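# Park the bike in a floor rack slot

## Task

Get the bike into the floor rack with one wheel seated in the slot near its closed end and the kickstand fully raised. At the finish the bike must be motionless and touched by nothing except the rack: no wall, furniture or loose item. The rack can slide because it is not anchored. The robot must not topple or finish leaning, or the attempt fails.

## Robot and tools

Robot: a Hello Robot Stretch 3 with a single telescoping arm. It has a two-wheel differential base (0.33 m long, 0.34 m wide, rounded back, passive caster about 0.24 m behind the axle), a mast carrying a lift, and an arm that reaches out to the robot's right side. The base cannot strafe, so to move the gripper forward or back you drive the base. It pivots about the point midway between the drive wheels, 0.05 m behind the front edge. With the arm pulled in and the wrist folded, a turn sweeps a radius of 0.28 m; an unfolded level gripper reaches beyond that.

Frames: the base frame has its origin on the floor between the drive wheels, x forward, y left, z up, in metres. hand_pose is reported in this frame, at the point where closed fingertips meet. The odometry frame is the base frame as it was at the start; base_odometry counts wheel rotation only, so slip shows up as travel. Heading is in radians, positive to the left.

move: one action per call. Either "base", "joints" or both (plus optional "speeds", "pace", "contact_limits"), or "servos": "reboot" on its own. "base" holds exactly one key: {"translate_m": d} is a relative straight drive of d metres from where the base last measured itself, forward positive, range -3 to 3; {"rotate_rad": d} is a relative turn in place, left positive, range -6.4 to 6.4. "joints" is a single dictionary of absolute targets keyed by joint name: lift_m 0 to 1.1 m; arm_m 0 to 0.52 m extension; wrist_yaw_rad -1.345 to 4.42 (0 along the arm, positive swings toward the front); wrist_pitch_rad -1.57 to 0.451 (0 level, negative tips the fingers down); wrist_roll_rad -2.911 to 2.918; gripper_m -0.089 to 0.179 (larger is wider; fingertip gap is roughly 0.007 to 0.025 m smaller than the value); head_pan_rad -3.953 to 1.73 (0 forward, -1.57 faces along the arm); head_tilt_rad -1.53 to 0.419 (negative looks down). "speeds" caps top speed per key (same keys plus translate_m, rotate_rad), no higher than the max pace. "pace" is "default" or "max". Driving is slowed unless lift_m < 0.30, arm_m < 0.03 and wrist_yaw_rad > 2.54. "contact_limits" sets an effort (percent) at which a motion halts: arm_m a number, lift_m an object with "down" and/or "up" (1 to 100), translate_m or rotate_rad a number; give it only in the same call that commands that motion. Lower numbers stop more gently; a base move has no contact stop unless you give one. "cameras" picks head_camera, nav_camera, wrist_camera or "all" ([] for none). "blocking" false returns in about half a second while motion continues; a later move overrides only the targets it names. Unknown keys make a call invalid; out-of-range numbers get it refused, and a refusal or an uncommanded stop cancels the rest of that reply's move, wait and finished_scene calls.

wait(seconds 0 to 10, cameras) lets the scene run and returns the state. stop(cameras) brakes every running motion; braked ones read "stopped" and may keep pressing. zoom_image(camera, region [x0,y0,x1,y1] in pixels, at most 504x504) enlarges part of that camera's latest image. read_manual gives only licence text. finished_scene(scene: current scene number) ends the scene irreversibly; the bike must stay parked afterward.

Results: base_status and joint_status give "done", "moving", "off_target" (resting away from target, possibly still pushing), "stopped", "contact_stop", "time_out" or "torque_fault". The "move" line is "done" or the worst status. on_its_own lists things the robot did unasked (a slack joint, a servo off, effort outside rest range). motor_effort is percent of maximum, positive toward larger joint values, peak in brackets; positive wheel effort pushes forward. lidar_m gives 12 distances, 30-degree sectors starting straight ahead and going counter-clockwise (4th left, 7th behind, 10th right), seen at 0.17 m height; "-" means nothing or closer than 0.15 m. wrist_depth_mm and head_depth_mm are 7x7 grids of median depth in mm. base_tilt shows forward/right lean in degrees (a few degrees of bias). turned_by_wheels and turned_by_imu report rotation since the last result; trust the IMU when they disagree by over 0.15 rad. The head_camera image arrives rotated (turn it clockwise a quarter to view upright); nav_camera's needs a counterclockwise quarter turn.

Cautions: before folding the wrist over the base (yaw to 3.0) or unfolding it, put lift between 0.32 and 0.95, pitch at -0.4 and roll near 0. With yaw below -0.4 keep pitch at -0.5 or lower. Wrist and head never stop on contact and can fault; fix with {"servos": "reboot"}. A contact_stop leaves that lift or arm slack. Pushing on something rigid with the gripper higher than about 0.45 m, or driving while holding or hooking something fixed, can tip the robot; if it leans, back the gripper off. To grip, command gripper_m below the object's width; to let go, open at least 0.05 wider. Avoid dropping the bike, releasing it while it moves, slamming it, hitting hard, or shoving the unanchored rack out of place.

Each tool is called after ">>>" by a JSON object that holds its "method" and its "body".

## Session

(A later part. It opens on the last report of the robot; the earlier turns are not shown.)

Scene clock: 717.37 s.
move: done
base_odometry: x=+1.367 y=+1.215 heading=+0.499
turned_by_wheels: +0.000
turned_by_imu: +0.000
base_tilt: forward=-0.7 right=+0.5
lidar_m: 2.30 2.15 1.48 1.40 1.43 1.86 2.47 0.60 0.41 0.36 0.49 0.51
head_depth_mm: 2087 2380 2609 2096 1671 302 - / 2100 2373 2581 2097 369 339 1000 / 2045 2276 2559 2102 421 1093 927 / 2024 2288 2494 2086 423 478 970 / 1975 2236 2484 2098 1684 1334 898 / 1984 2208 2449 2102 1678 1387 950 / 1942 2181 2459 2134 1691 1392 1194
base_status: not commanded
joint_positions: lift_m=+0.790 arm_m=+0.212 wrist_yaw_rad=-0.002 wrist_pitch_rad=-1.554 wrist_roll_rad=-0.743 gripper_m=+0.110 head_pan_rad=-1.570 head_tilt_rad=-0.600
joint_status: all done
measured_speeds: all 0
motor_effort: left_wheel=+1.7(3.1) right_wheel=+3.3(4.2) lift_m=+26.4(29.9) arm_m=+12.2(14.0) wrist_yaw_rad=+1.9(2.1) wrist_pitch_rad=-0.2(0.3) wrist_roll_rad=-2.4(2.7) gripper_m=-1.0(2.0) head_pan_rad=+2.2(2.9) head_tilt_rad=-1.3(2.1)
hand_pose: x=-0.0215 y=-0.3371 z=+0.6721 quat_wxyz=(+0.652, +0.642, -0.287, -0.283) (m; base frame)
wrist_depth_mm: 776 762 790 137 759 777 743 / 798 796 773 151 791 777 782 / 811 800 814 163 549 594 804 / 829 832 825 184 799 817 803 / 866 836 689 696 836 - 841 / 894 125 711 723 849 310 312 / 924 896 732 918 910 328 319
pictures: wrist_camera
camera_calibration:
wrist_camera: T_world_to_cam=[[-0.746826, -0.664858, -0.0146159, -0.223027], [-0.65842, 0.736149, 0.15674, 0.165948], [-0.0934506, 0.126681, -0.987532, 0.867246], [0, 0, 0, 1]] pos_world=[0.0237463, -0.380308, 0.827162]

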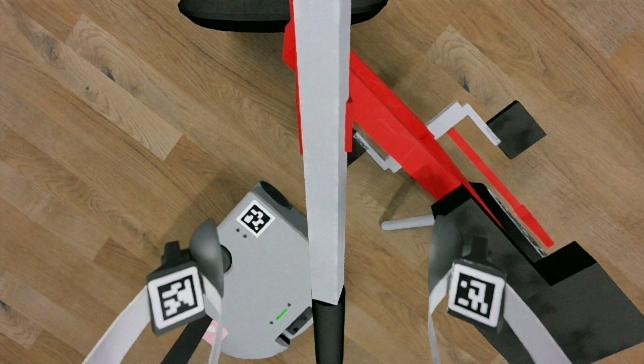

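>>> {"method": "move", "body": {"joints": {"lift_m": 0.752}, "cameras": ["wrist_camera"]}}

>>> {"method": "move", "body": {"joints": {"gripper_m": 0.0}, "cameras": ["wrist_camera", "head_camera"]}}

Scene clock: 725.00 s.
move: done
base_odometry: x=+1.367 y=+1.215 heading=+0.499
turned_by_wheels: +0.000
turned_by_imu: -0.001
base_tilt: forward=-0.8 right=+0.5
lidar_m: 2.30 2.14 1.48 1.40 1.43 1.87 2.47 0.60 0.41 0.36 0.49 0.51
head_depth_mm: 2119 2380 2595 2115 1670 773 300 / 2098 2366 2562 2079 419 364 933 / 2044 2328 2555 2107 447 648 929 / 2026 2256 2528 2106 453 480 935 / 2010 2256 2503 2110 1686 661 896 / 1963 2205 2449 2113 1679 1395 953 / 1949 2164 2446 2116 1688 1397 1194
base_status: not commanded
joint_positions: lift_m=+0.752 arm_m=+0.212 wrist_yaw_rad=-0.002 wrist_pitch_rad=-1.554 wrist_roll_rad=-0.743 gripper_m=+0.110 head_pan_rad=-1.570 head_tilt_rad=-0.600
joint_status: all done
measured_speeds: all 0
motor_effort: left_wheel=+2.0(2.5) right_wheel=+3.4(4.1) lift_m=+24.2(31.9) arm_m=+12.2(13.2) wrist_yaw_rad=+1.7(2.3) wrist_pitch_rad=-0.1(0.2) wrist_roll_rad=-2.7(2.8) gripper_m=-0.6(1.6) head_pan_rad=+2.0(2.8) head_tilt_rad=-1.4(2.7)
hand_pose: x=-0.0215 y=-0.3371 z=+0.6341 quat_wxyz=(+0.652, +0.642, -0.287, -0.283) (m; base frame)
wrist_depth_mm: 745 735 735 102 728 729 722 / 764 746 752 113 747 744 739 / 783 773 774 125 305 551 765 / 790 788 799 142 613 774 769 / 809 805 651 160 814 399 808 / 835 125 674 187 835 123 278 / 890 854 695 740 860 299 282
pictures: wrist_camera
camera_calibration:
wrist_camera: T_world_to_cam=[[-0.746826, -0.664858, -0.0146159, -0.223582], [-0.65842, 0.736149, 0.15674, 0.171905], [-0.0934506, 0.126681, -0.987532, 0.82972], [0, 0, 0, 1]] pos_world=[0.0237463, -0.380308, 0.789162]

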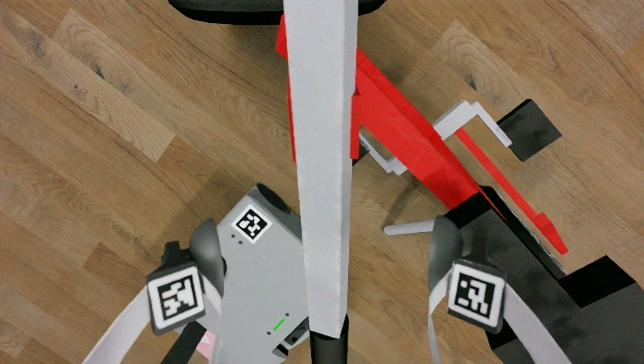

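Scene clock: 726.63 s.
move: done
base_odometry: x=+1.367 y=+1.215 heading=+0.499
turned_by_wheels: +0.000
turned_by_imu: +0.000
base_tilt: forward=-0.7 right=+0.6
lidar_m: 2.30 2.15 1.49 1.40 1.43 1.87 2.47 0.60 0.41 0.36 0.49 0.51
head_depth_mm: 2108 2360 2610 2099 1678 773 300 / 2084 2369 2585 2097 419 364 931 / 2057 2305 2583 2094 447 762 929 / 2025 2269 2518 2113 453 479 967 / 2003 2239 2481 2123 1675 658 1123 / 1979 2204 2452 2111 1669 1401 949 / 1926 2168 2464 2100 1694 1396 1193
base_status: not commanded
joint_positions: lift_m=+0.752 arm_m=+0.212 wrist_yaw_rad=-0.002 wrist_pitch_rad=-1.553 wrist_roll_rad=-0.743 gripper_m=+0.000 head_pan_rad=-1.570 head_tilt_rad=-0.600
joint_status: all done
measured_speeds: all 0
motor_effort: left_wheel=+1.8(2.7) right_wheel=+3.5(4.1) lift_m=+30.4(30.4) arm_m=+12.0(13.1) wrist_yaw_rad=+1.8(2.0) wrist_pitch_rad=-0.4(0.5) wrist_roll_rad=-2.3(2.8) gripper_m=-8.9(100.0) head_pan_rad=+2.4(3.2) head_tilt_rad=-1.4(3.2)
hand_pose: x=-0.0215 y=-0.3375 z=+0.6341 quat_wxyz=(+0.653, +0.642, -0.287, -0.283) (m; base frame)
wrist_depth_mm: 737 738 740 102 726 732 721 / 736 752 752 113 732 753 742 / 765 761 769 125 488 547 748 / 796 812 778 142 598 776 781 / 825 825 651 151 804 399 784 / 861 819 128 134 797 815 276 / 864 849 684 851 856 306 283
pictures: head_camera (sideways), wrist_camera
camera_calibration:
head_camera: T_world_to_cam=[[0.0486559, 0.590483, -0.805582, 1.07646], [0.998085, -0.0595908, 0.0166034, -0.0279108], [-0.0382013, -0.804847, -0.592252, 0.726311], [0, 0, 0, 1]] pos_world=[0.00322722, -0.0527259, 1.2978]
wrist_camera: T_world_to_cam=[[-0.746809, -0.664899, -0.01361, -0.224461], [-0.65844, 0.736369, 0.155619, 0.172951], [-0.0934491, 0.125179, -0.987723, 0.829308], [0, 0, 0, 1]] pos_world=[0.0237463, -0.380412, 0.789157]

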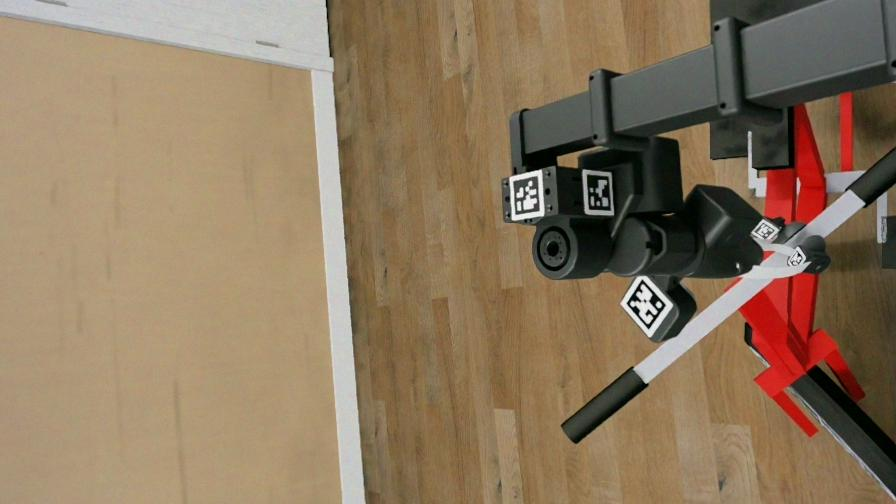

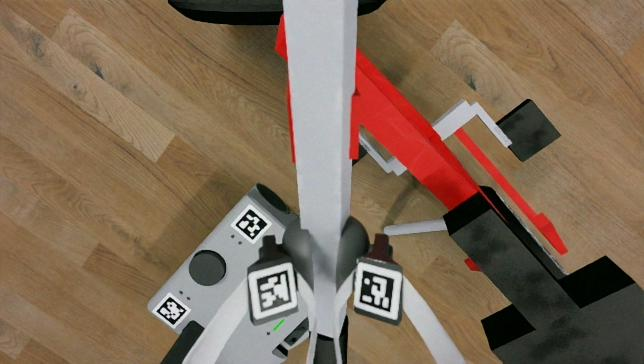

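>>> {"method": "move", "body": {"joints": {"gripper_m": -0.03}, "cameras": []}}

>>> {"method": "move", "body": {"base": {"translate_m": 0.022}, "joints": {"wrist_roll_rad": -0.38, "arm_m": 0.2}, "speeds": {"translate_m": 0.04, "wrist_roll_rad": 0.5, "arm_m": 0.03}, "cameras": ["wrist_camera", "head_camera"]}}

Scene clock: 736.00 s.
move: done
base_odometry: x=+1.367 y=+1.215 heading=+0.499
turned_by_wheels: +0.000
turned_by_imu: -0.001
base_tilt: forward=-0.8 right=+0.6
lidar_m: 2.30 2.15 1.49 1.40 1.43 1.86 2.47 0.60 0.41 0.36 0.49 0.51
head_depth_mm: 2103 2376 2597 2099 1670 771 299 / 2091 2315 2569 2083 420 364 930 / 2050 2321 2579 2098 446 761 927 / 2063 2278 2542 2083 453 480 971 / 2004 2256 2512 2122 1677 659 1118 / 1961 2218 2473 2099 1673 1396 950 / 1940 2170 2445 2100 1677 1393 1191
base_status: not commanded
joint_positions: lift_m=+0.752 arm_m=+0.212 wrist_yaw_rad=-0.002 wrist_pitch_rad=-1.550 wrist_roll_rad=-0.743 gripper_m=-0.029 head_pan_rad=-1.570 head_tilt_rad=-0.600
joint_status: all done
measured_speeds: all 0
motor_effort: left_wheel=+2.0(2.5) right_wheel=+3.3(4.2) lift_m=+36.3(36.7) arm_m=+11.4(12.1) wrist_yaw_rad=+1.1(2.1) wrist_pitch_rad=-0.8(1.0) wrist_roll_rad=-2.5(2.8) gripper_m=-20.3(99.9) head_pan_rad=+2.8(3.3) head_tilt_rad=-1.0(2.5)
hand_pose: x=-0.0215 y=-0.3383 z=+0.6340 quat_wxyz=(+0.654, +0.641, -0.287, -0.282) (m; base frame)
wrist_depth_mm: 732 726 735 103 727 714 722 / 752 750 752 113 738 748 723 / 786 778 778 125 309 547 777 / 796 795 802 141 492 777 772 / 823 825 670 152 805 296 797 / 855 830 655 132 825 836 276 / 877 857 685 686 849 305 283
pictures: none
No camera images: "cameras" was empty.

Scene clock: 737.20 s.
move: done
base_odometry: x=+1.386 y=+1.225 heading=+0.499
turned_by_wheels: +0.000
turned_by_imu: +0.000
base_tilt: forward=-0.8 right=+0.5
lidar_m: 2.28 2.15 1.49 1.40 1.43 1.87 2.49 0.60 0.41 0.36 0.49 2.42
head_depth_mm: 2111 2360 2599 2095 1675 786 300 / 2085 2343 2591 2078 431 364 935 / 2061 2335 2547 2085 430 471 966 / 2008 2259 2541 2107 450 464 964 / 2008 2242 2466 2112 1673 1319 1124 / 1966 2232 2463 2099 1631 1392 1002 / 1957 2160 2450 2122 1675 1395 1194
base_status: done
joint_positions: lift_m=+0.752 arm_m=+0.200 wrist_yaw_rad=+0.003 wrist_pitch_rad=-1.555 wrist_roll_rad=-0.390 gripper_m=-0.029 head_pan_rad=-1.570 head_tilt_rad=-0.600
joint_status: all done
measured_speeds: all 0
motor_effort: left_wheel=+5.8(8.6) right_wheel=+10.0(10.6) lift_m=+35.9(37.2) arm_m=-8.4(15.4) wrist_yaw_rad=-2.0(2.6) wrist_pitch_rad=+0.0(2.2) wrist_roll_rad=+3.0(3.9) gripper_m=-20.8(20.8) head_pan_rad=+1.9(3.7) head_tilt_rad=-2.1(3.0)
hand_pose: x=-0.0216 y=-0.3250 z=+0.6341 quat_wxyz=(+0.593, +0.583, -0.396, -0.390) (m; base frame)
wrist_depth_mm: 742 724 - 112 730 730 720 / 761 756 746 113 549 561 747 / 767 776 774 126 301 566 754 / 795 789 795 136 781 - 285 / 818 813 816 150 816 806 276 / 844 860 841 131 814 830 291 / 857 843 684 679 878 869 843
pictures: head_camera (sideways), wrist_camera
camera_calibration:
head_camera: T_world_to_cam=[[0.0486559, 0.590483, -0.805582, 1.07646], [0.998085, -0.0595908, 0.0166034, -0.0279108], [-0.0382013, -0.804847, -0.592252, 0.726311], [0, 0, 0, 1]] pos_world=[0.00322722, -0.0527259, 1.2978]
wrist_camera: T_world_to_cam=[[-0.929031, -0.369502, -0.0192011, -0.120716], [-0.367919, 0.917063, 0.153721, 0.229839], [-0.0391917, 0.149876, -0.987928, 0.837135], [0, 0, 0, 1]] pos_world=[0.00522218, -0.380848, 0.78938]

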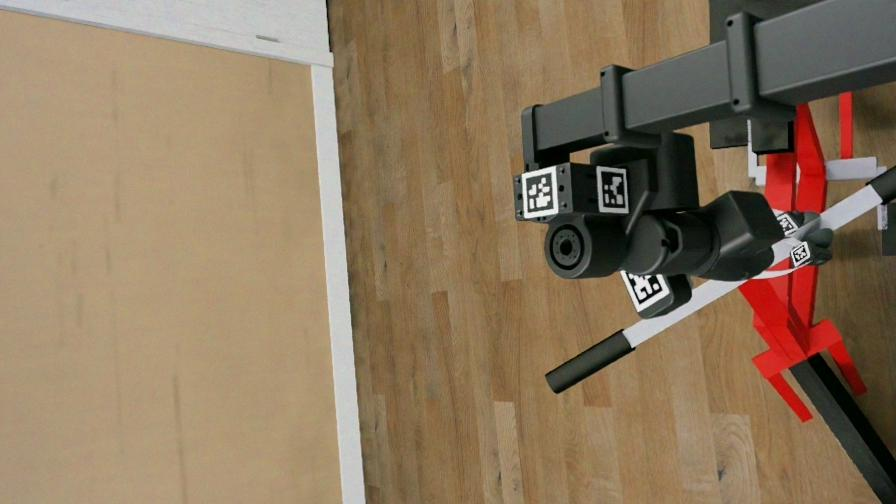

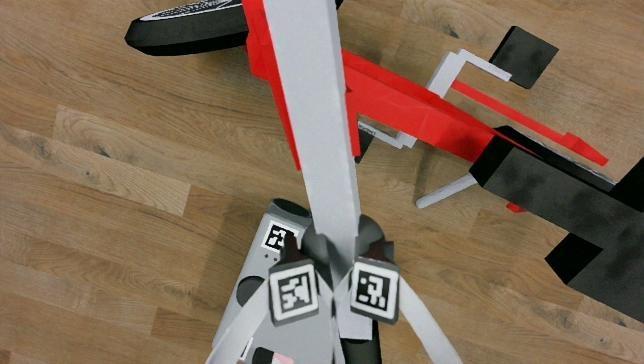

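>>> {"method": "move", "body": {"base": {"translate_m": 0.022}, "joints": {"wrist_roll_rad": 0.0, "arm_m": 0.192}, "speeds": {"translate_m": 0.03, "wrist_roll_rad": 0.5, "arm_m": 0.03}}}

Scene clock: 759.33 s.
move: done
base_odometry: x=+1.405 y=+1.236 heading=+0.498
turned_by_wheels: +0.000
turned_by_imu: -0.001
base_tilt: forward=-0.9 right=+0.6
lidar_m: 2.26 2.15 1.49 1.40 1.44 1.87 2.51 0.60 0.37 0.36 0.49 2.39
head_depth_mm: 2112 2365 2557 2086 1665 787 299 / 2102 2345 2577 2089 431 363 937 / 2077 2315 2556 2087 425 443 988 / 2036 2280 2530 2082 449 449 909 / 2004 2232 2491 2093 1645 1402 1125 / 1969 2194 2436 2107 1679 1398 1127 / 1934 2190 2442 2109 1686 1394 1191
base_status: done
joint_positions: lift_m=+0.752 arm_m=+0.192 wrist_yaw_rad=+0.007 wrist_pitch_rad=-1.543 wrist_roll_rad=-0.014 gripper_m=-0.029 head_pan_rad=-1.570 head_tilt_rad=-0.600
joint_status: all done
measured_speeds: all 0
motor_effort: left_wheel=+4.8(9.3) right_wheel=+15.3(15.9) lift_m=+18.6(37.2) arm_m=-11.5(14.9) wrist_yaw_rad=-6.1(6.8) wrist_pitch_rad=-2.3(2.7) wrist_roll_rad=+4.3(5.8) gripper_m=-18.8(21.0) head_pan_rad=+2.5(3.5) head_tilt_rad=-2.0(3.3)
hand_pose: x=-0.0218 y=-0.3199 z=+0.6339 quat_wxyz=(+0.512, +0.498, -0.501, -0.488) (m; base frame)
wrist_depth_mm: 738 732 - 731 740 733 739 / 755 481 422 271 300 726 - / 776 764 778 127 767 785 302 / 778 813 805 136 789 783 794 / 827 818 813 147 799 814 823 / 829 840 825 129 131 843 821 / 851 865 868 688 198 843 864
pictures: head_camera (sideways), nav_camera (sideways), wrist_camera
camera_calibration:
head_camera: T_world_to_cam=[[0.0486559, 0.590483, -0.805582, 1.07646], [0.998085, -0.0595908, 0.0166034, -0.0279108], [-0.0382013, -0.804847, -0.592252, 0.726311], [0, 0, 0, 1]] pos_world=[0.00322722, -0.0527259, 1.2978]
nav_camera: T_world_to_cam=[[-0.00257516, -0.54427, 0.838906, -1.04742], [-0.999969, -0.00484138, -0.00621058, 0.0644288], [0.00744169, -0.838896, -0.54424, 0.670568], [0, 0, 0, 1]] pos_world=[0.0567394, -0.00722748, 1.24403]
wrist_camera: T_world_to_cam=[[-0.999662, -0.00773574, -0.0248295, -0.00115012], [-0.0111667, 0.989923, 0.141169, 0.264133], [0.0234872, 0.141398, -0.989674, 0.835944], [0, 0, 0, 1]] pos_world=[-0.0178342, -0.379681, 0.789996]

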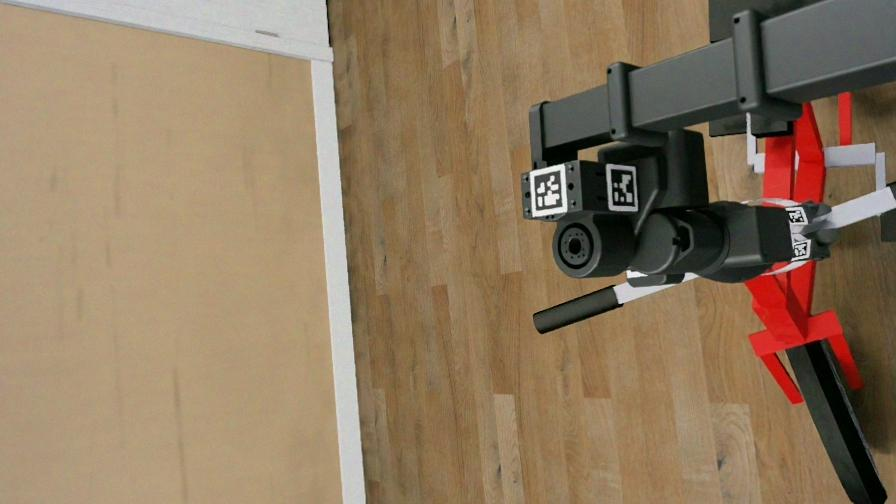

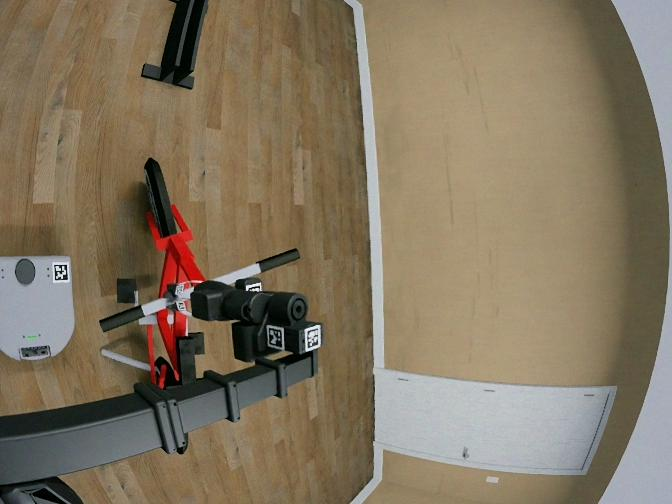

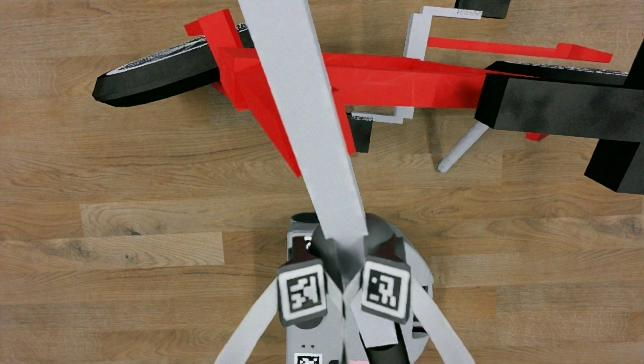

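>>> {"method": "move", "body": {"base": {"translate_m": 0.015}, "joints": {"wrist_roll_rad": 0.26}, "speeds": {"translate_m": 0.03, "wrist_roll_rad": 0.5}}}

>>> {"method": "move", "body": {"joints": {"head_pan_rad": -0.9, "head_tilt_rad": -0.6}}}

Scene clock: 767.33 s.
move: off_target
base_odometry: x=+1.418 y=+1.243 heading=+0.498
turned_by_wheels: +0.000
turned_by_imu: -0.001
base_tilt: forward=-0.8 right=+0.5
lidar_m: 2.24 2.15 1.49 1.41 1.43 1.87 2.53 0.62 0.37 0.36 0.49 2.37
head_depth_mm: 2107 2389 2601 2094 1683 784 299 / 2082 2346 2566 2100 419 363 939 / 2050 2305 2567 2102 425 452 975 / 2030 2277 2545 2096 447 448 894 / 1999 2250 2505 2094 1639 1392 1067 / 1980 2210 2486 2108 1695 1397 1121 / 1937 2170 2444 2123 1683 1388 1147
base_status: done
joint_positions: lift_m=+0.752 arm_m=+0.192 wrist_yaw_rad=+0.015 wrist_pitch_rad=-1.554 wrist_roll_rad=+0.236 gripper_m=-0.029 head_pan_rad=-1.570 head_tilt_rad=-0.600
joint_status: wrist_roll_rad off_target (ended at +0.236, target +0.260)
measured_speeds: all 0
on_its_own: wrist_yaw_rad is at rest, and its effort (-12.4) is outside its rest range (-9 to +9)
motor_effort: left_wheel=+3.7(9.4) right_wheel=+16.5(20.3) lift_m=+17.0(22.6) arm_m=-0.7(3.8) wrist_yaw_rad=-12.4(12.8) wrist_pitch_rad=+0.0(2.2) wrist_roll_rad=+7.5(7.8) gripper_m=-20.0(20.6) head_pan_rad=+3.4(4.3) head_tilt_rad=-2.3(3.4)
hand_pose: x=-0.0219 y=-0.3170 z=+0.6341 quat_wxyz=(+0.445, +0.438, -0.556, -0.548) (m; base frame)
wrist_depth_mm: 735 740 102 735 539 - - / 768 755 111 275 306 731 276 / 778 786 457 603 759 764 762 / 807 804 780 137 805 780 796 / 818 818 812 146 657 804 794 / 855 848 812 130 130 836 843 / 883 853 850 855 187 854 844
pictures: head_camera (sideways), nav_camera (sideways), wrist_camera
camera_calibration:
head_camera: T_world_to_cam=[[0.0485974, 0.590491, -0.80558, 1.07646], [0.998091, -0.0594752, 0.0166155, -0.027921], [-0.0381007, -0.80485, -0.592254, 0.726314], [0, 0, 0, 1]] pos_world=[0.00322768, -0.0527257, 1.2978]
nav_camera: T_world_to_cam=[[-0.00246634, -0.54427, 0.838907, -1.04737], [-0.999969, -0.00498445, -0.00617368, 0.0643823], [0.00754164, -0.838896, -0.54424, 0.670646], [0, 0, 0, 1]] pos_world=[0.0567393, -0.00712749, 1.24403]
wrist_camera: T_world_to_cam=[[-0.971969, 0.233356, -0.0286709, 0.0781973], [0.226456, 0.961985, 0.152655, 0.250302], [0.0632038, 0.141883, -0.987864, 0.835629], [0, 0, 0, 1]] pos_world=[-0.033492, -0.377596, 0.78952]

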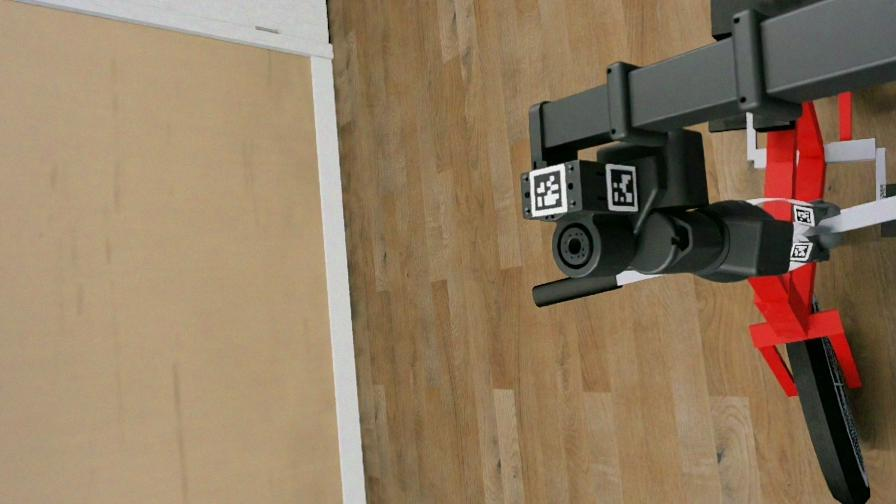

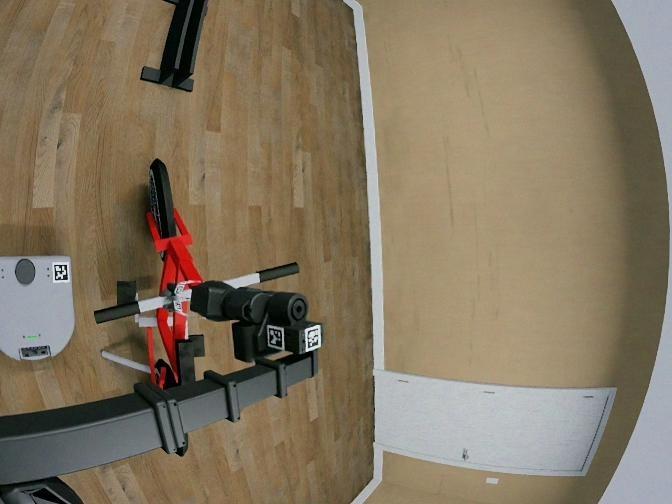

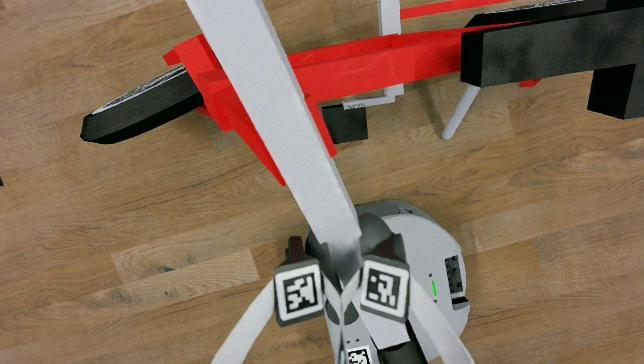

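Scene clock: 768.27 s.
move: done
base_odometry: x=+1.418 y=+1.243 heading=+0.498
turned_by_wheels: +0.000
turned_by_imu: +0.000
base_tilt: forward=-0.8 right=+0.5
lidar_m: 2.24 2.15 1.49 1.41 1.43 1.87 2.53 0.63 0.37 0.36 0.49 2.38
head_depth_mm: 2007 2183 2461 2115 1676 1394 814 / 2106 2344 2549 2098 1668 1389 906 / 2232 2484 2686 2123 1690 1390 1120 / 2367 2644 2806 2107 1685 1397 1165 / 2488 2844 2823 2107 1683 1395 1194 / 2636 2959 2844 2117 1682 1382 1190 / 2480 2711 2770 2099 1570 1395 1184
base_status: not commanded
joint_positions: lift_m=+0.752 arm_m=+0.192 wrist_yaw_rad=+0.015 wrist_pitch_rad=-1.554 wrist_roll_rad=+0.236 gripper_m=-0.029 head_pan_rad=-0.878 head_tilt_rad=-0.600
joint_status: all done
measured_speeds: all 0
on_its_own: wrist_yaw_rad is at rest, and its effort (-12.6) is outside its rest range (-9 to +9)
motor_effort: left_wheel=+3.4(4.1) right_wheel=+16.5(17.0) lift_m=+14.5(17.3) arm_m=+1.3(1.5) wrist_yaw_rad=-12.6(12.8) wrist_pitch_rad=-0.2(0.2) wrist_roll_rad=+7.5(7.9) gripper_m=-20.5(21.1) head_pan_rad=+0.0(4.7) head_tilt_rad=-1.8(4.2)
hand_pose: x=-0.0219 y=-0.3170 z=+0.6341 quat_wxyz=(+0.445, +0.438, -0.556, -0.548) (m; base frame)
wrist_depth_mm: 740 745 102 738 535 - - / 764 745 111 275 304 759 278 / 774 768 452 601 785 769 761 / 788 801 796 137 788 798 789 / 821 807 801 146 657 803 823 / 827 842 824 130 130 831 826 / 857 862 846 836 187 854 857
pictures: head_camera (sideways), nav_camera (sideways), wrist_camera
camera_calibration:
head_camera: T_world_to_cam=[[-0.339306, 0.485736, -0.805563, 1.07879], [0.806517, 0.590977, 0.0166374, -0.0267539], [0.48415, -0.644055, -0.592276, 0.723178], [0, 0, 0, 1]] pos_world=[0.0374901, -0.0424288, 1.2978]
nav_camera: T_world_to_cam=[[0.345303, -0.42071, 0.838909, -1.0495], [-0.766868, -0.641775, -0.00619743, 0.0630172], [0.540998, -0.641193, -0.544236, 0.667369], [0, 0, 0, 1]] pos_world=[0.0496776, 0.0268182, 1.24403]
wrist_camera: T_world_to_cam=[[-0.971969, 0.233356, -0.0286709, 0.0781973], [0.226456, 0.961985, 0.152655, 0.250302], [0.0632038, 0.141883, -0.987864, 0.835629], [0, 0, 0, 1]] pos_world=[-0.033492, -0.377596, 0.78952]

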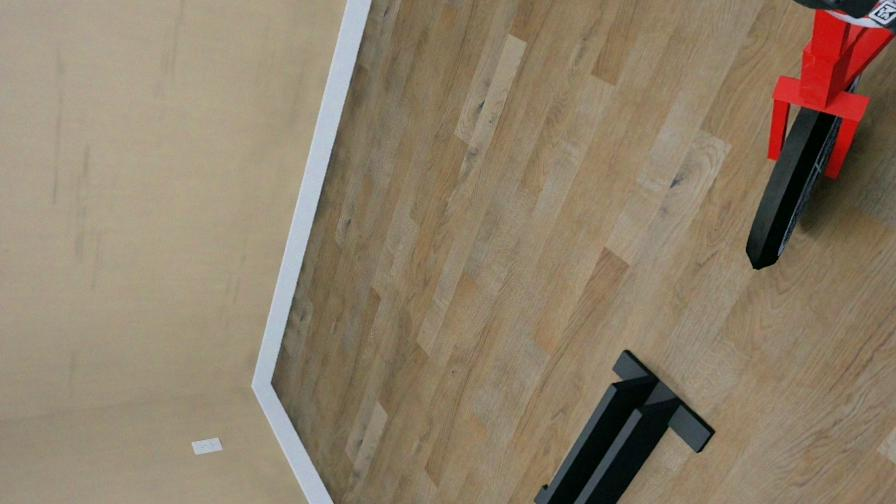

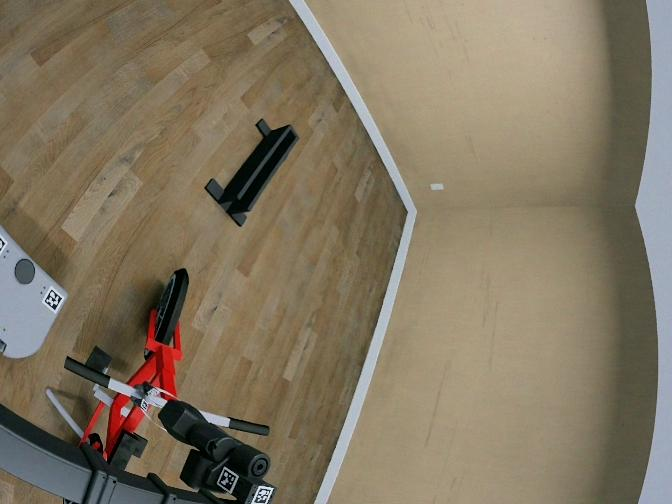

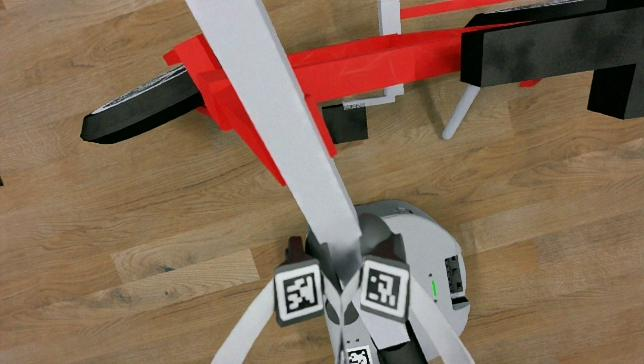

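>>> {"method": "move", "body": {"joints": {"head_pan_rad": -0.6, "head_tilt_rad": -0.8}, "cameras": ["head_camera", "nav_camera"]}}

>>> {"method": "zoom_image", "body": {"camera": "head_camera", "region": [392, 0, 896, 504]}}

Scene clock: 793.43 s.
move: done
base_odometry: x=+1.418 y=+1.243 heading=+0.498
turned_by_wheels: +0.000
turned_by_imu: -0.001
base_tilt: forward=-0.8 right=+0.5
lidar_m: 2.24 2.15 1.49 1.41 1.43 1.87 2.52 0.63 0.37 0.36 0.49 2.38
head_depth_mm: 2358 2468 2032 1695 1440 945 1124 / 2588 2570 2037 1673 1451 1196 1121 / 2858 2588 2035 1704 1456 1258 1120 / 2723 2535 2025 1693 1447 1257 1123 / 2478 2593 2027 1568 1442 1261 1118 / 2305 2439 2023 1648 1445 1259 1120 / 2123 2342 2041 1682 1431 1258 1117
base_status: not commanded
joint_positions: lift_m=+0.752 arm_m=+0.192 wrist_yaw_rad=+0.015 wrist_pitch_rad=-1.554 wrist_roll_rad=+0.236 gripper_m=-0.029 head_pan_rad=-0.596 head_tilt_rad=-0.802
joint_status: all done
measured_speeds: all 0
on_its_own: wrist_yaw_rad is at rest, and its effort (-12.6) is outside its rest range (-9 to +9)
motor_effort: left_wheel=+3.1(4.5) right_wheel=+16.5(17.2) lift_m=+14.4(15.4) arm_m=+12.2(12.4) wrist_yaw_rad=-12.6(12.8) wrist_pitch_rad=-0.2(0.2) wrist_roll_rad=+7.5(7.9) gripper_m=-19.5(20.9) head_pan_rad=+3.2(4.6) head_tilt_rad=-3.4(5.6)
hand_pose: x=-0.0219 y=-0.3170 z=+0.6341 quat_wxyz=(+0.445, +0.438, -0.556, -0.548) (m; base frame)
wrist_depth_mm: 740 730 102 730 528 - - / 757 754 111 281 304 758 278 / 778 763 452 606 789 764 771 / 804 792 805 138 780 787 790 / 822 811 822 146 651 807 799 / 847 849 836 130 130 818 839 / 877 874 867 848 186 862 837
pictures: head_camera (sideways), nav_camera (sideways)
camera_calibration:
head_camera: T_world_to_cam=[[-0.585097, 0.456203, -0.670478, 0.904182], [0.611944, 0.790891, 0.00411676, -0.00930766], [0.532153, -0.407886, -0.741918, 0.917478], [0, 0, 0, 1]] pos_world=[0.0464911, -0.0309024, 1.28697]
nav_camera: T_world_to_cam=[[0.579037, -0.396459, 0.712416, -0.886088], [-0.55914, -0.829045, -0.00690509, 0.0627035], [0.593362, -0.394342, -0.701723, 0.871945], [0, 0, 0, 1]] pos_world=[0.0307588, 0.0445309, 1.24356]

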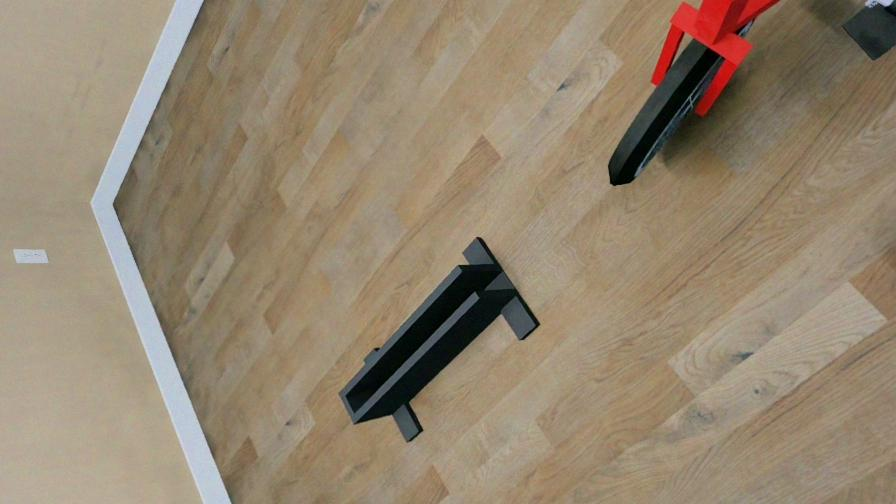

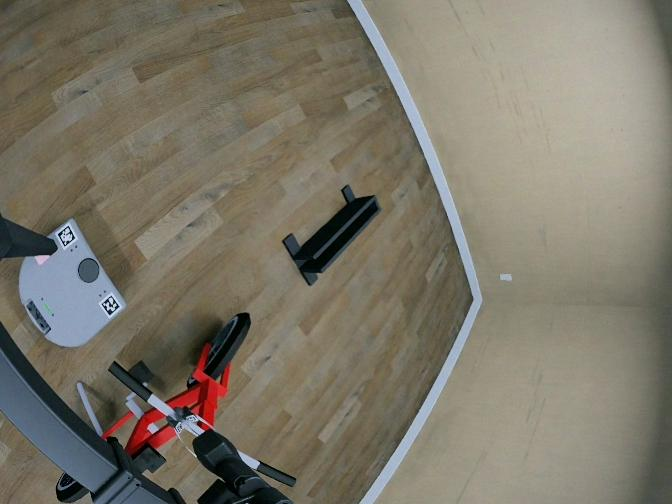

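Scaled by 1.000.

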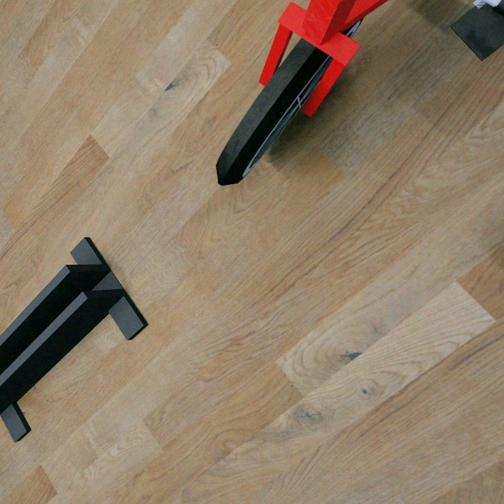

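>>> {"method": "move", "body": {"joints": {"gripper_m": -0.06}, "cameras": []}}

>>> {"method": "move", "body": {"joints": {"arm_m": 0.27, "lift_m": 0.757}, "speeds": {"arm_m": 0.03, "lift_m": 0.01}}}

Scene clock: 821.10 s.
move: done
base_odometry: x=+1.418 y=+1.243 heading=+0.498
turned_by_wheels: +0.000
turned_by_imu: -0.001
base_tilt: forward=-0.9 right=+0.6
lidar_m: 2.24 2.16 1.49 1.40 1.44 1.87 2.53 0.63 0.37 0.36 0.49 2.39
head_depth_mm: 2357 2466 2028 1701 1453 945 1126 / 2525 2541 2044 1689 1447 1196 1117 / 2812 2572 2043 1696 1446 1260 1120 / 2694 2584 2043 1696 1452 1263 1120 / 2515 2556 2031 1574 1453 1256 1119 / 2276 2458 2040 1643 1447 1257 1118 / 2135 2348 2012 1682 1448 1264 1115
base_status: not commanded
joint_positions: lift_m=+0.752 arm_m=+0.192 wrist_yaw_rad=+0.015 wrist_pitch_rad=-1.555 wrist_roll_rad=+0.236 gripper_m=-0.058 head_pan_rad=-0.600 head_tilt_rad=-0.802
joint_status: all done
measured_speeds: all 0
on_its_own: wrist_yaw_rad is at rest, and its effort (-13.5) is outside its rest range (-9 to +9)
motor_effort: left_wheel=+2.9(3.9) right_wheel=+16.5(17.1) lift_m=+16.1(16.2) arm_m=+12.2(13.2) wrist_yaw_rad=-13.5(13.5) wrist_pitch_rad=+0.0(0.2) wrist_roll_rad=+7.4(7.9) gripper_m=-40.8(100.0) head_pan_rad=-2.8(3.5) head_tilt_rad=-0.4(1.9)
hand_pose: x=-0.0220 y=-0.3169 z=+0.6341 quat_wxyz=(+0.445, +0.438, -0.556, -0.548) (m; base frame)
wrist_depth_mm: 744 738 103 732 546 533 - / 758 753 111 276 309 741 274 / 788 770 770 604 782 762 768 / 802 789 779 138 773 794 789 / 811 819 822 146 648 816 811 / 842 832 826 128 129 835 841 / 879 870 857 700 186 852 853
pictures: none
No camera images: "cameras" was empty.

Scene clock: 824.20 s.
move: done
base_odometry: x=+1.418 y=+1.243 heading=+0.498
turned_by_wheels: +0.000
turned_by_imu: +0.000
base_tilt: forward=-1.5 right=-0.7
lidar_m: 2.24 2.14 1.49 1.40 1.44 1.86 2.53 0.62 0.36 0.36 0.50 2.39
head_depth_mm: 2331 2543 2128 1740 1472 988 1137 / 2545 2702 2130 1737 1469 1219 1130 / 2793 2717 2100 1737 1470 1281 1125 / 2720 2675 2098 1746 1466 1275 1126 / 2514 2638 2107 1603 1463 1280 1130 / 2295 2525 2090 1683 1455 1266 1124 / 2112 2398 2085 1733 1458 1281 1120
base_status: not commanded
joint_positions: lift_m=+0.757 arm_m=+0.270 wrist_yaw_rad=+0.012 wrist_pitch_rad=-1.557 wrist_roll_rad=+0.241 gripper_m=-0.056 head_pan_rad=-0.600 head_tilt_rad=-0.800
joint_status: all done
measured_speeds: all 0
on_its_own: wrist_yaw_rad is at rest, and its effort (-11.0) is outside its rest range (-9 to +9)
motor_effort: left_wheel=+1.8(4.2) right_wheel=+3.0(17.1) lift_m=+12.5(33.2) arm_m=+20.5(24.3) wrist_yaw_rad=-11.0(13.6) wrist_pitch_rad=+0.2(0.4) wrist_roll_rad=+6.2(7.6) gripper_m=-13.8(41.3) head_pan_rad=-2.7(3.7) head_tilt_rad=+2.1(3.3)
hand_pose: x=-0.0219 y=-0.3945 z=+0.6392 quat_wxyz=(+0.443, +0.437, -0.557, -0.550) (m; base frame)
wrist_depth_mm: 764 108 751 747 741 729 254 / 778 769 117 759 314 - 257 / 807 784 124 608 787 783 774 / 816 832 807 626 794 798 784 / 846 846 846 147 806 798 828 / 865 876 861 130 668 831 830 / 901 865 885 876 176 860 850
pictures: head_camera (sideways), nav_camera (sideways), wrist_camera
camera_calibration:
head_camera: T_world_to_cam=[[-0.582298, 0.457872, -0.671775, 0.905882], [0.615027, 0.788494, 0.00431754, -0.00954574], [0.531667, -0.410646, -0.740743, 0.915952], [0, 0, 0, 1]] pos_world=[0.0463827, -0.0311199, 1.28707]
nav_camera: T_world_to_cam=[[0.576446, -0.397948, 0.713686, -0.88777], [-0.56232, -0.826891, -0.006883, 0.0626846], [0.59288, -0.397353, -0.700432, 0.870233], [0, 0, 0, 1]] pos_world=[0.0310565, 0.0443365, 1.24356]
wrist_camera: T_world_to_cam=[[-0.97041, 0.239808, -0.0282331, 0.0987261], [0.23278, 0.960168, 0.154567, 0.322281], [0.0641749, 0.143421, -0.987579, 0.852029], [0, 0, 0, 1]] pos_world=[-0.0338946, -0.455319, 0.794419]

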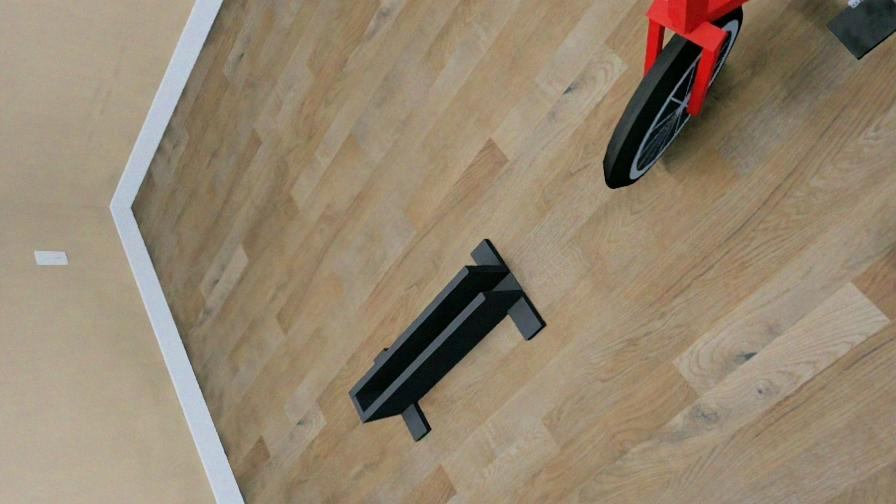

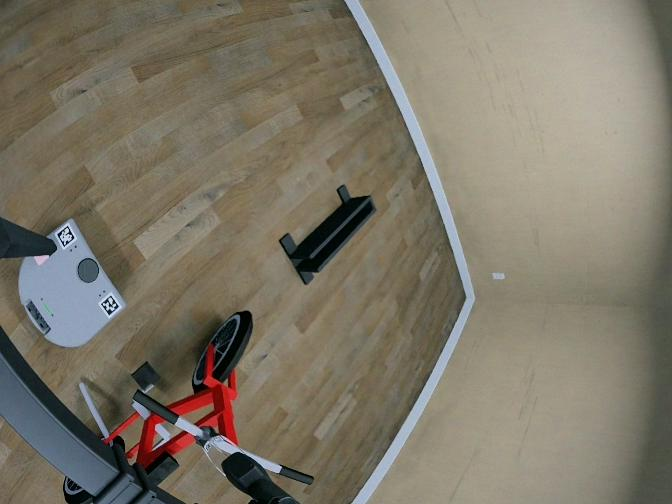

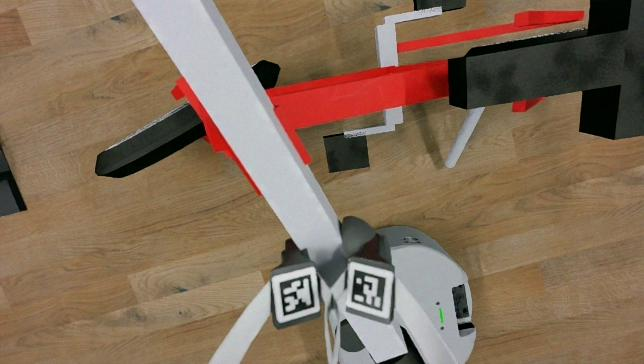

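>>> {"method": "move", "body": {"joints": {"lift_m": 0.767}, "speeds": {"lift_m": 0.02}, "cameras": ["wrist_camera"]}}

Scene clock: 832.13 s.
move: done
base_odometry: x=+1.418 y=+1.243 heading=+0.498
turned_by_wheels: +0.000
turned_by_imu: -0.001
base_tilt: forward=-1.0 right=+0.3
lidar_m: 2.24 2.15 1.49 1.40 1.43 1.87 2.53 0.66 0.36 0.36 0.51 2.38
head_depth_mm: 2341 2476 2059 1709 1455 962 1122 / 2555 2593 2067 1708 1461 1204 1120 / 2840 2584 2063 1695 1464 1262 1123 / 2737 2589 2051 1699 1448 1264 1112 / 2486 2596 2065 1588 1460 1261 1117 / 2271 2481 2039 1665 1460 1263 1116 / 2125 2368 2032 1702 1448 1258 1120
base_status: not commanded
joint_positions: lift_m=+0.767 arm_m=+0.270 wrist_yaw_rad=+0.014 wrist_pitch_rad=-1.556 wrist_roll_rad=+0.238 gripper_m=-0.056 head_pan_rad=-0.600 head_tilt_rad=-0.799
joint_status: all done
measured_speeds: all 0
on_its_own: wrist_yaw_rad is at rest, and its effort (-11.5) is outside its rest range (-9 to +9)
motor_effort: left_wheel=+2.4(2.7) right_wheel=+2.8(3.5) lift_m=+8.2(18.0) arm_m=+19.0(19.6) wrist_yaw_rad=-11.5(12.1) wrist_pitch_rad=+0.2(0.4) wrist_roll_rad=+7.0(7.1) gripper_m=-14.2(14.6) head_pan_rad=-2.1(3.5) head_tilt_rad=+1.0(2.6)
hand_pose: x=-0.0219 y=-0.3945 z=+0.6491 quat_wxyz=(+0.444, +0.438, -0.556, -0.549) (m; base frame)
wrist_depth_mm: 757 107 759 747 746 739 250 / 770 756 117 743 312 - 260 / 793 798 125 299 791 764 297 / 818 827 830 624 812 802 795 / 836 835 841 145 821 826 814 / 862 854 871 131 672 841 838 / 887 904 891 889 176 870 868
pictures: wrist_camera
camera_calibration:
wrist_camera: T_world_to_cam=[[-0.971256, 0.236354, -0.0282575, 0.0976428], [0.229359, 0.960989, 0.154579, 0.321019], [0.0636906, 0.143655, -0.987576, 0.861992], [0, 0, 0, 1]] pos_world=[-0.0336931, -0.455403, 0.804419]

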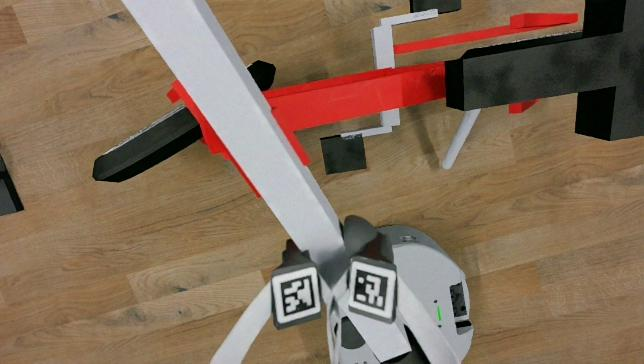

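>>> {"method": "move", "body": {"joints": {"arm_m": 0.32, "lift_m": 0.772, "wrist_roll_rad": 0.4}, "base": {"translate_m": 0.01}, "speeds": {"arm_m": 0.02, "lift_m": 0.01, "translate_m": 0.02, "wrist_roll_rad": 0.3}}}

Scene clock: 847.97 s.
move: off_target
base_odometry: x=+1.427 y=+1.248 heading=+0.499
turned_by_wheels: +0.000
turned_by_imu: -0.015
base_tilt: forward=-1.3 right=-0.2
lidar_m: 2.24 2.18 1.50 1.40 1.43 1.85 2.53 0.69 0.54 0.55 0.52 2.38
head_depth_mm: 2311 2510 2088 1727 1461 1007 1111 / 2549 2624 2078 1701 1461 1209 1120 / 2783 2630 2084 1716 1458 1275 1120 / 2758 2638 2065 1717 1470 1262 1128 / 2529 2607 2072 1600 1457 1260 1124 / 2295 2529 2063 1663 1454 1260 1119 / 2130 2354 2069 1709 1455 1265 1122
base_status: done
joint_positions: lift_m=+0.772 arm_m=+0.320 wrist_yaw_rad=+0.020 wrist_pitch_rad=-1.556 wrist_roll_rad=+0.356 gripper_m=-0.056 head_pan_rad=-0.600 head_tilt_rad=-0.799
joint_status: wrist_roll_rad off_target (ended at +0.356, target +0.400); the others done
measured_speeds: all 0
on_its_own: wrist_yaw_rad is at rest, and its effort (-17.0) is outside its rest range (-9 to +9)
motor_effort: left_wheel=+8.0(13.8) right_wheel=+3.2(4.1) lift_m=+4.9(16.2) arm_m=+18.4(22.4) wrist_yaw_rad=-17.0(17.7) wrist_pitch_rad=+0.2(0.4) wrist_roll_rad=+14.3(17.1) gripper_m=-13.3(15.7) head_pan_rad=-1.6(3.3) head_tilt_rad=-0.2(1.7)
hand_pose: x=-0.0221 y=-0.4445 z=+0.6542 quat_wxyz=(+0.412, +0.406, -0.580, -0.573) (m; base frame)
wrist_depth_mm: 782 113 755 757 752 748 252 / 789 787 132 780 318 - 266 / 810 799 127 299 791 792 802 / 816 511 138 623 814 807 795 / 832 837 850 146 828 841 825 / 856 867 833 131 677 865 838 / 917 890 888 885 168 875 854
pictures: head_camera (sideways), nav_camera (sideways), wrist_camera
camera_calibration:
head_camera: T_world_to_cam=[[-0.581713, 0.457412, -0.672595, 0.906964], [0.615002, 0.788513, 0.00434251, -0.00957665], [0.532336, -0.411121, -0.739998, 0.915027], [0, 0, 0, 1]] pos_world=[0.0463808, -0.0311184, 1.28718]
nav_camera: T_world_to_cam=[[0.575753, -0.397527, 0.71448, -0.888751], [-0.5623, -0.826904, -0.00695661, 0.0627759], [0.593572, -0.397747, -0.699621, 0.869223], [0, 0, 0, 1]] pos_world=[0.0310539, 0.044338, 1.24356]
wrist_camera: T_world_to_cam=[[-0.938977, 0.342683, -0.0298448, 0.158487], [0.334369, 0.929666, 0.154654, 0.356703], [0.0807429, 0.135237, -0.987518, 0.87073], [0, 0, 0, 1]] pos_world=[-0.0407601, -0.50368, 0.809426]

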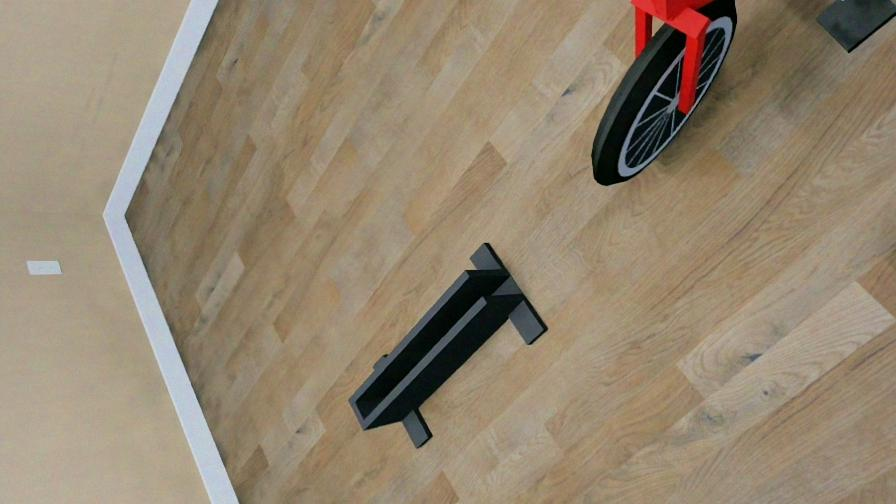

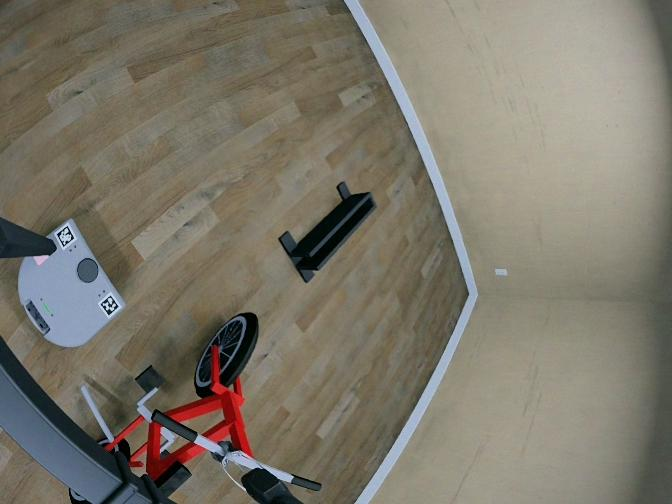

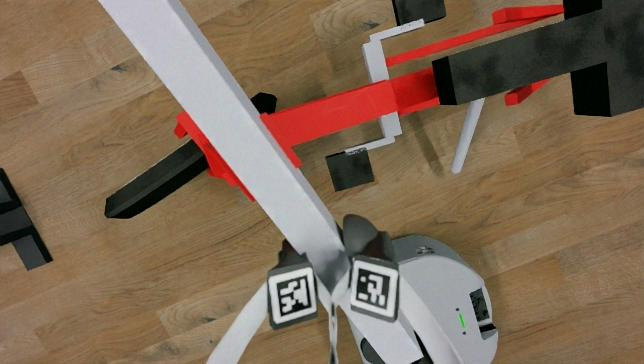

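>>> {"method": "move", "body": {"joints": {"arm_m": 0.34}, "base": {"translate_m": 0.12}, "speeds": {"arm_m": 0.02, "translate_m": 0.05}}}

Scene clock: 864.50 s.
move: done
base_odometry: x=+1.532 y=+1.305 heading=+0.499
turned_by_wheels: +0.000
turned_by_imu: -0.022
base_tilt: forward=-1.4 right=-0.3
lidar_m: 2.12 2.15 1.52 1.41 1.43 1.83 2.65 0.72 0.54 0.53 0.49 2.27
head_depth_mm: 2258 2521 2121 1721 1469 984 1121 / 2466 2611 2085 1727 1466 1122 1123 / 2718 2673 2115 1726 1471 1231 1126 / 2647 2673 2076 1722 1453 1272 1121 / 2391 2546 2101 1609 1458 1264 1126 / 2229 2433 2075 1630 1455 1271 1125 / 2053 2324 2059 1708 1447 1260 1122
base_status: done
joint_positions: lift_m=+0.772 arm_m=+0.340 wrist_yaw_rad=+0.081 wrist_pitch_rad=-1.556 wrist_roll_rad=+0.344 gripper_m=-0.056 head_pan_rad=-0.600 head_tilt_rad=-0.799
joint_status: all done
measured_speeds: all 0
on_its_own: wrist_yaw_rad is held at +0.049, not at your +0.000, by its stall guard, which is still easing; lift_m is at rest, and its effort (-1.0) is outside its rest range (+3 to +55)
motor_effort: left_wheel=+7.2(16.9) right_wheel=+2.8(4.4) lift_m=-1.0(11.6) arm_m=+11.4(20.2) wrist_yaw_rad=-27.1(27.9) wrist_pitch_rad=+0.1(0.3) wrist_roll_rad=+18.5(18.6) gripper_m=-14.5(15.1) head_pan_rad=-3.3(3.8) head_tilt_rad=-2.8(4.8)
hand_pose: x=-0.0233 y=-0.4648 z=+0.6541 quat_wxyz=(+0.433, +0.427, -0.565, -0.557) (m; base frame)
wrist_depth_mm: 117 119 775 763 751 739 254 / 801 122 764 787 585 - 261 / 816 818 130 305 605 782 789 / 838 840 136 800 801 814 802 / 855 867 844 146 823 836 822 / 902 885 854 133 129 852 848 / 892 887 885 883 164 863 867
pictures: head_camera (sideways), nav_camera (sideways), wrist_camera
camera_calibration:
head_camera: T_world_to_cam=[[-0.581713, 0.457412, -0.672595, 0.906964], [0.615002, 0.788513, 0.00434251, -0.00957665], [0.532336, -0.411121, -0.739998, 0.915027], [0, 0, 0, 1]] pos_world=[0.0463808, -0.0311184, 1.28718]
nav_camera: T_world_to_cam=[[0.575753, -0.397527, 0.71448, -0.888751], [-0.5623, -0.826904, -0.00695661, 0.0627759], [0.593572, -0.397747, -0.699621, 0.869223], [0, 0, 0, 1]] pos_world=[0.0310539, 0.044338, 1.24356]
wrist_camera: T_world_to_cam=[[-0.961421, 0.273448, -0.0299251, 0.131645], [0.265862, 0.951615, 0.154101, 0.38493], [0.0706157, 0.1402, -0.987602, 0.875661], [0, 0, 0, 1]] pos_world=[-0.0376075, -0.525071, 0.809426]

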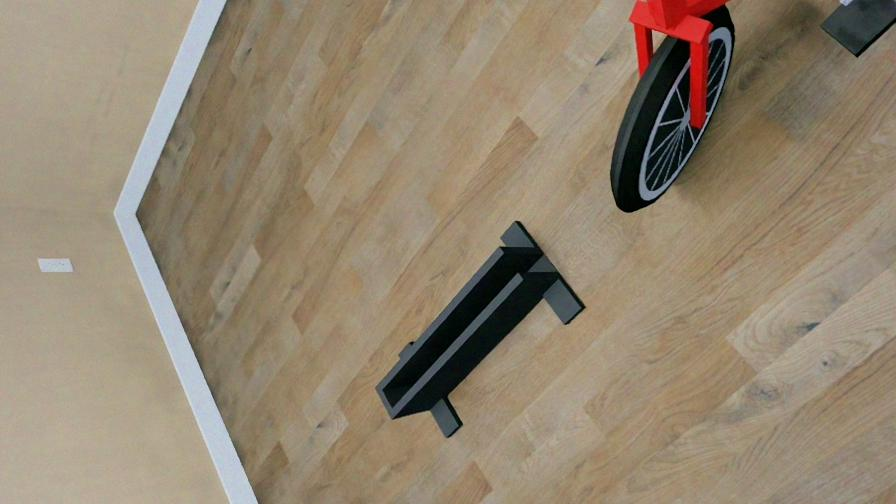

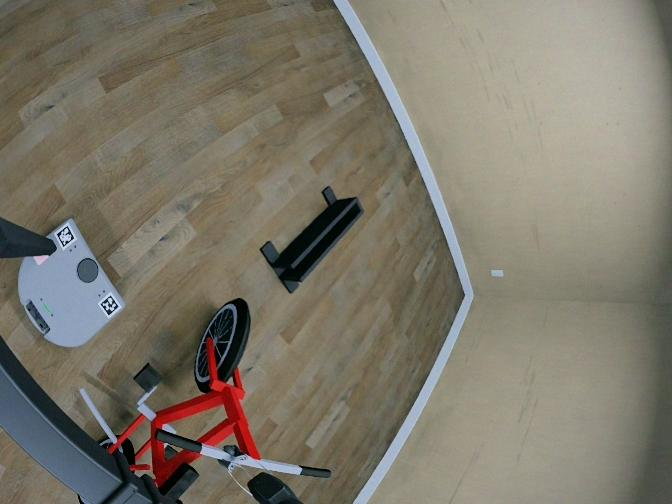

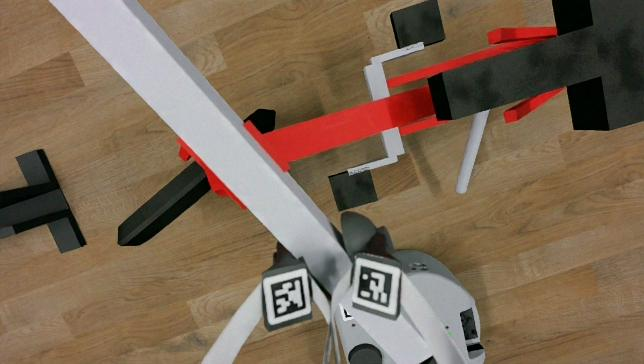

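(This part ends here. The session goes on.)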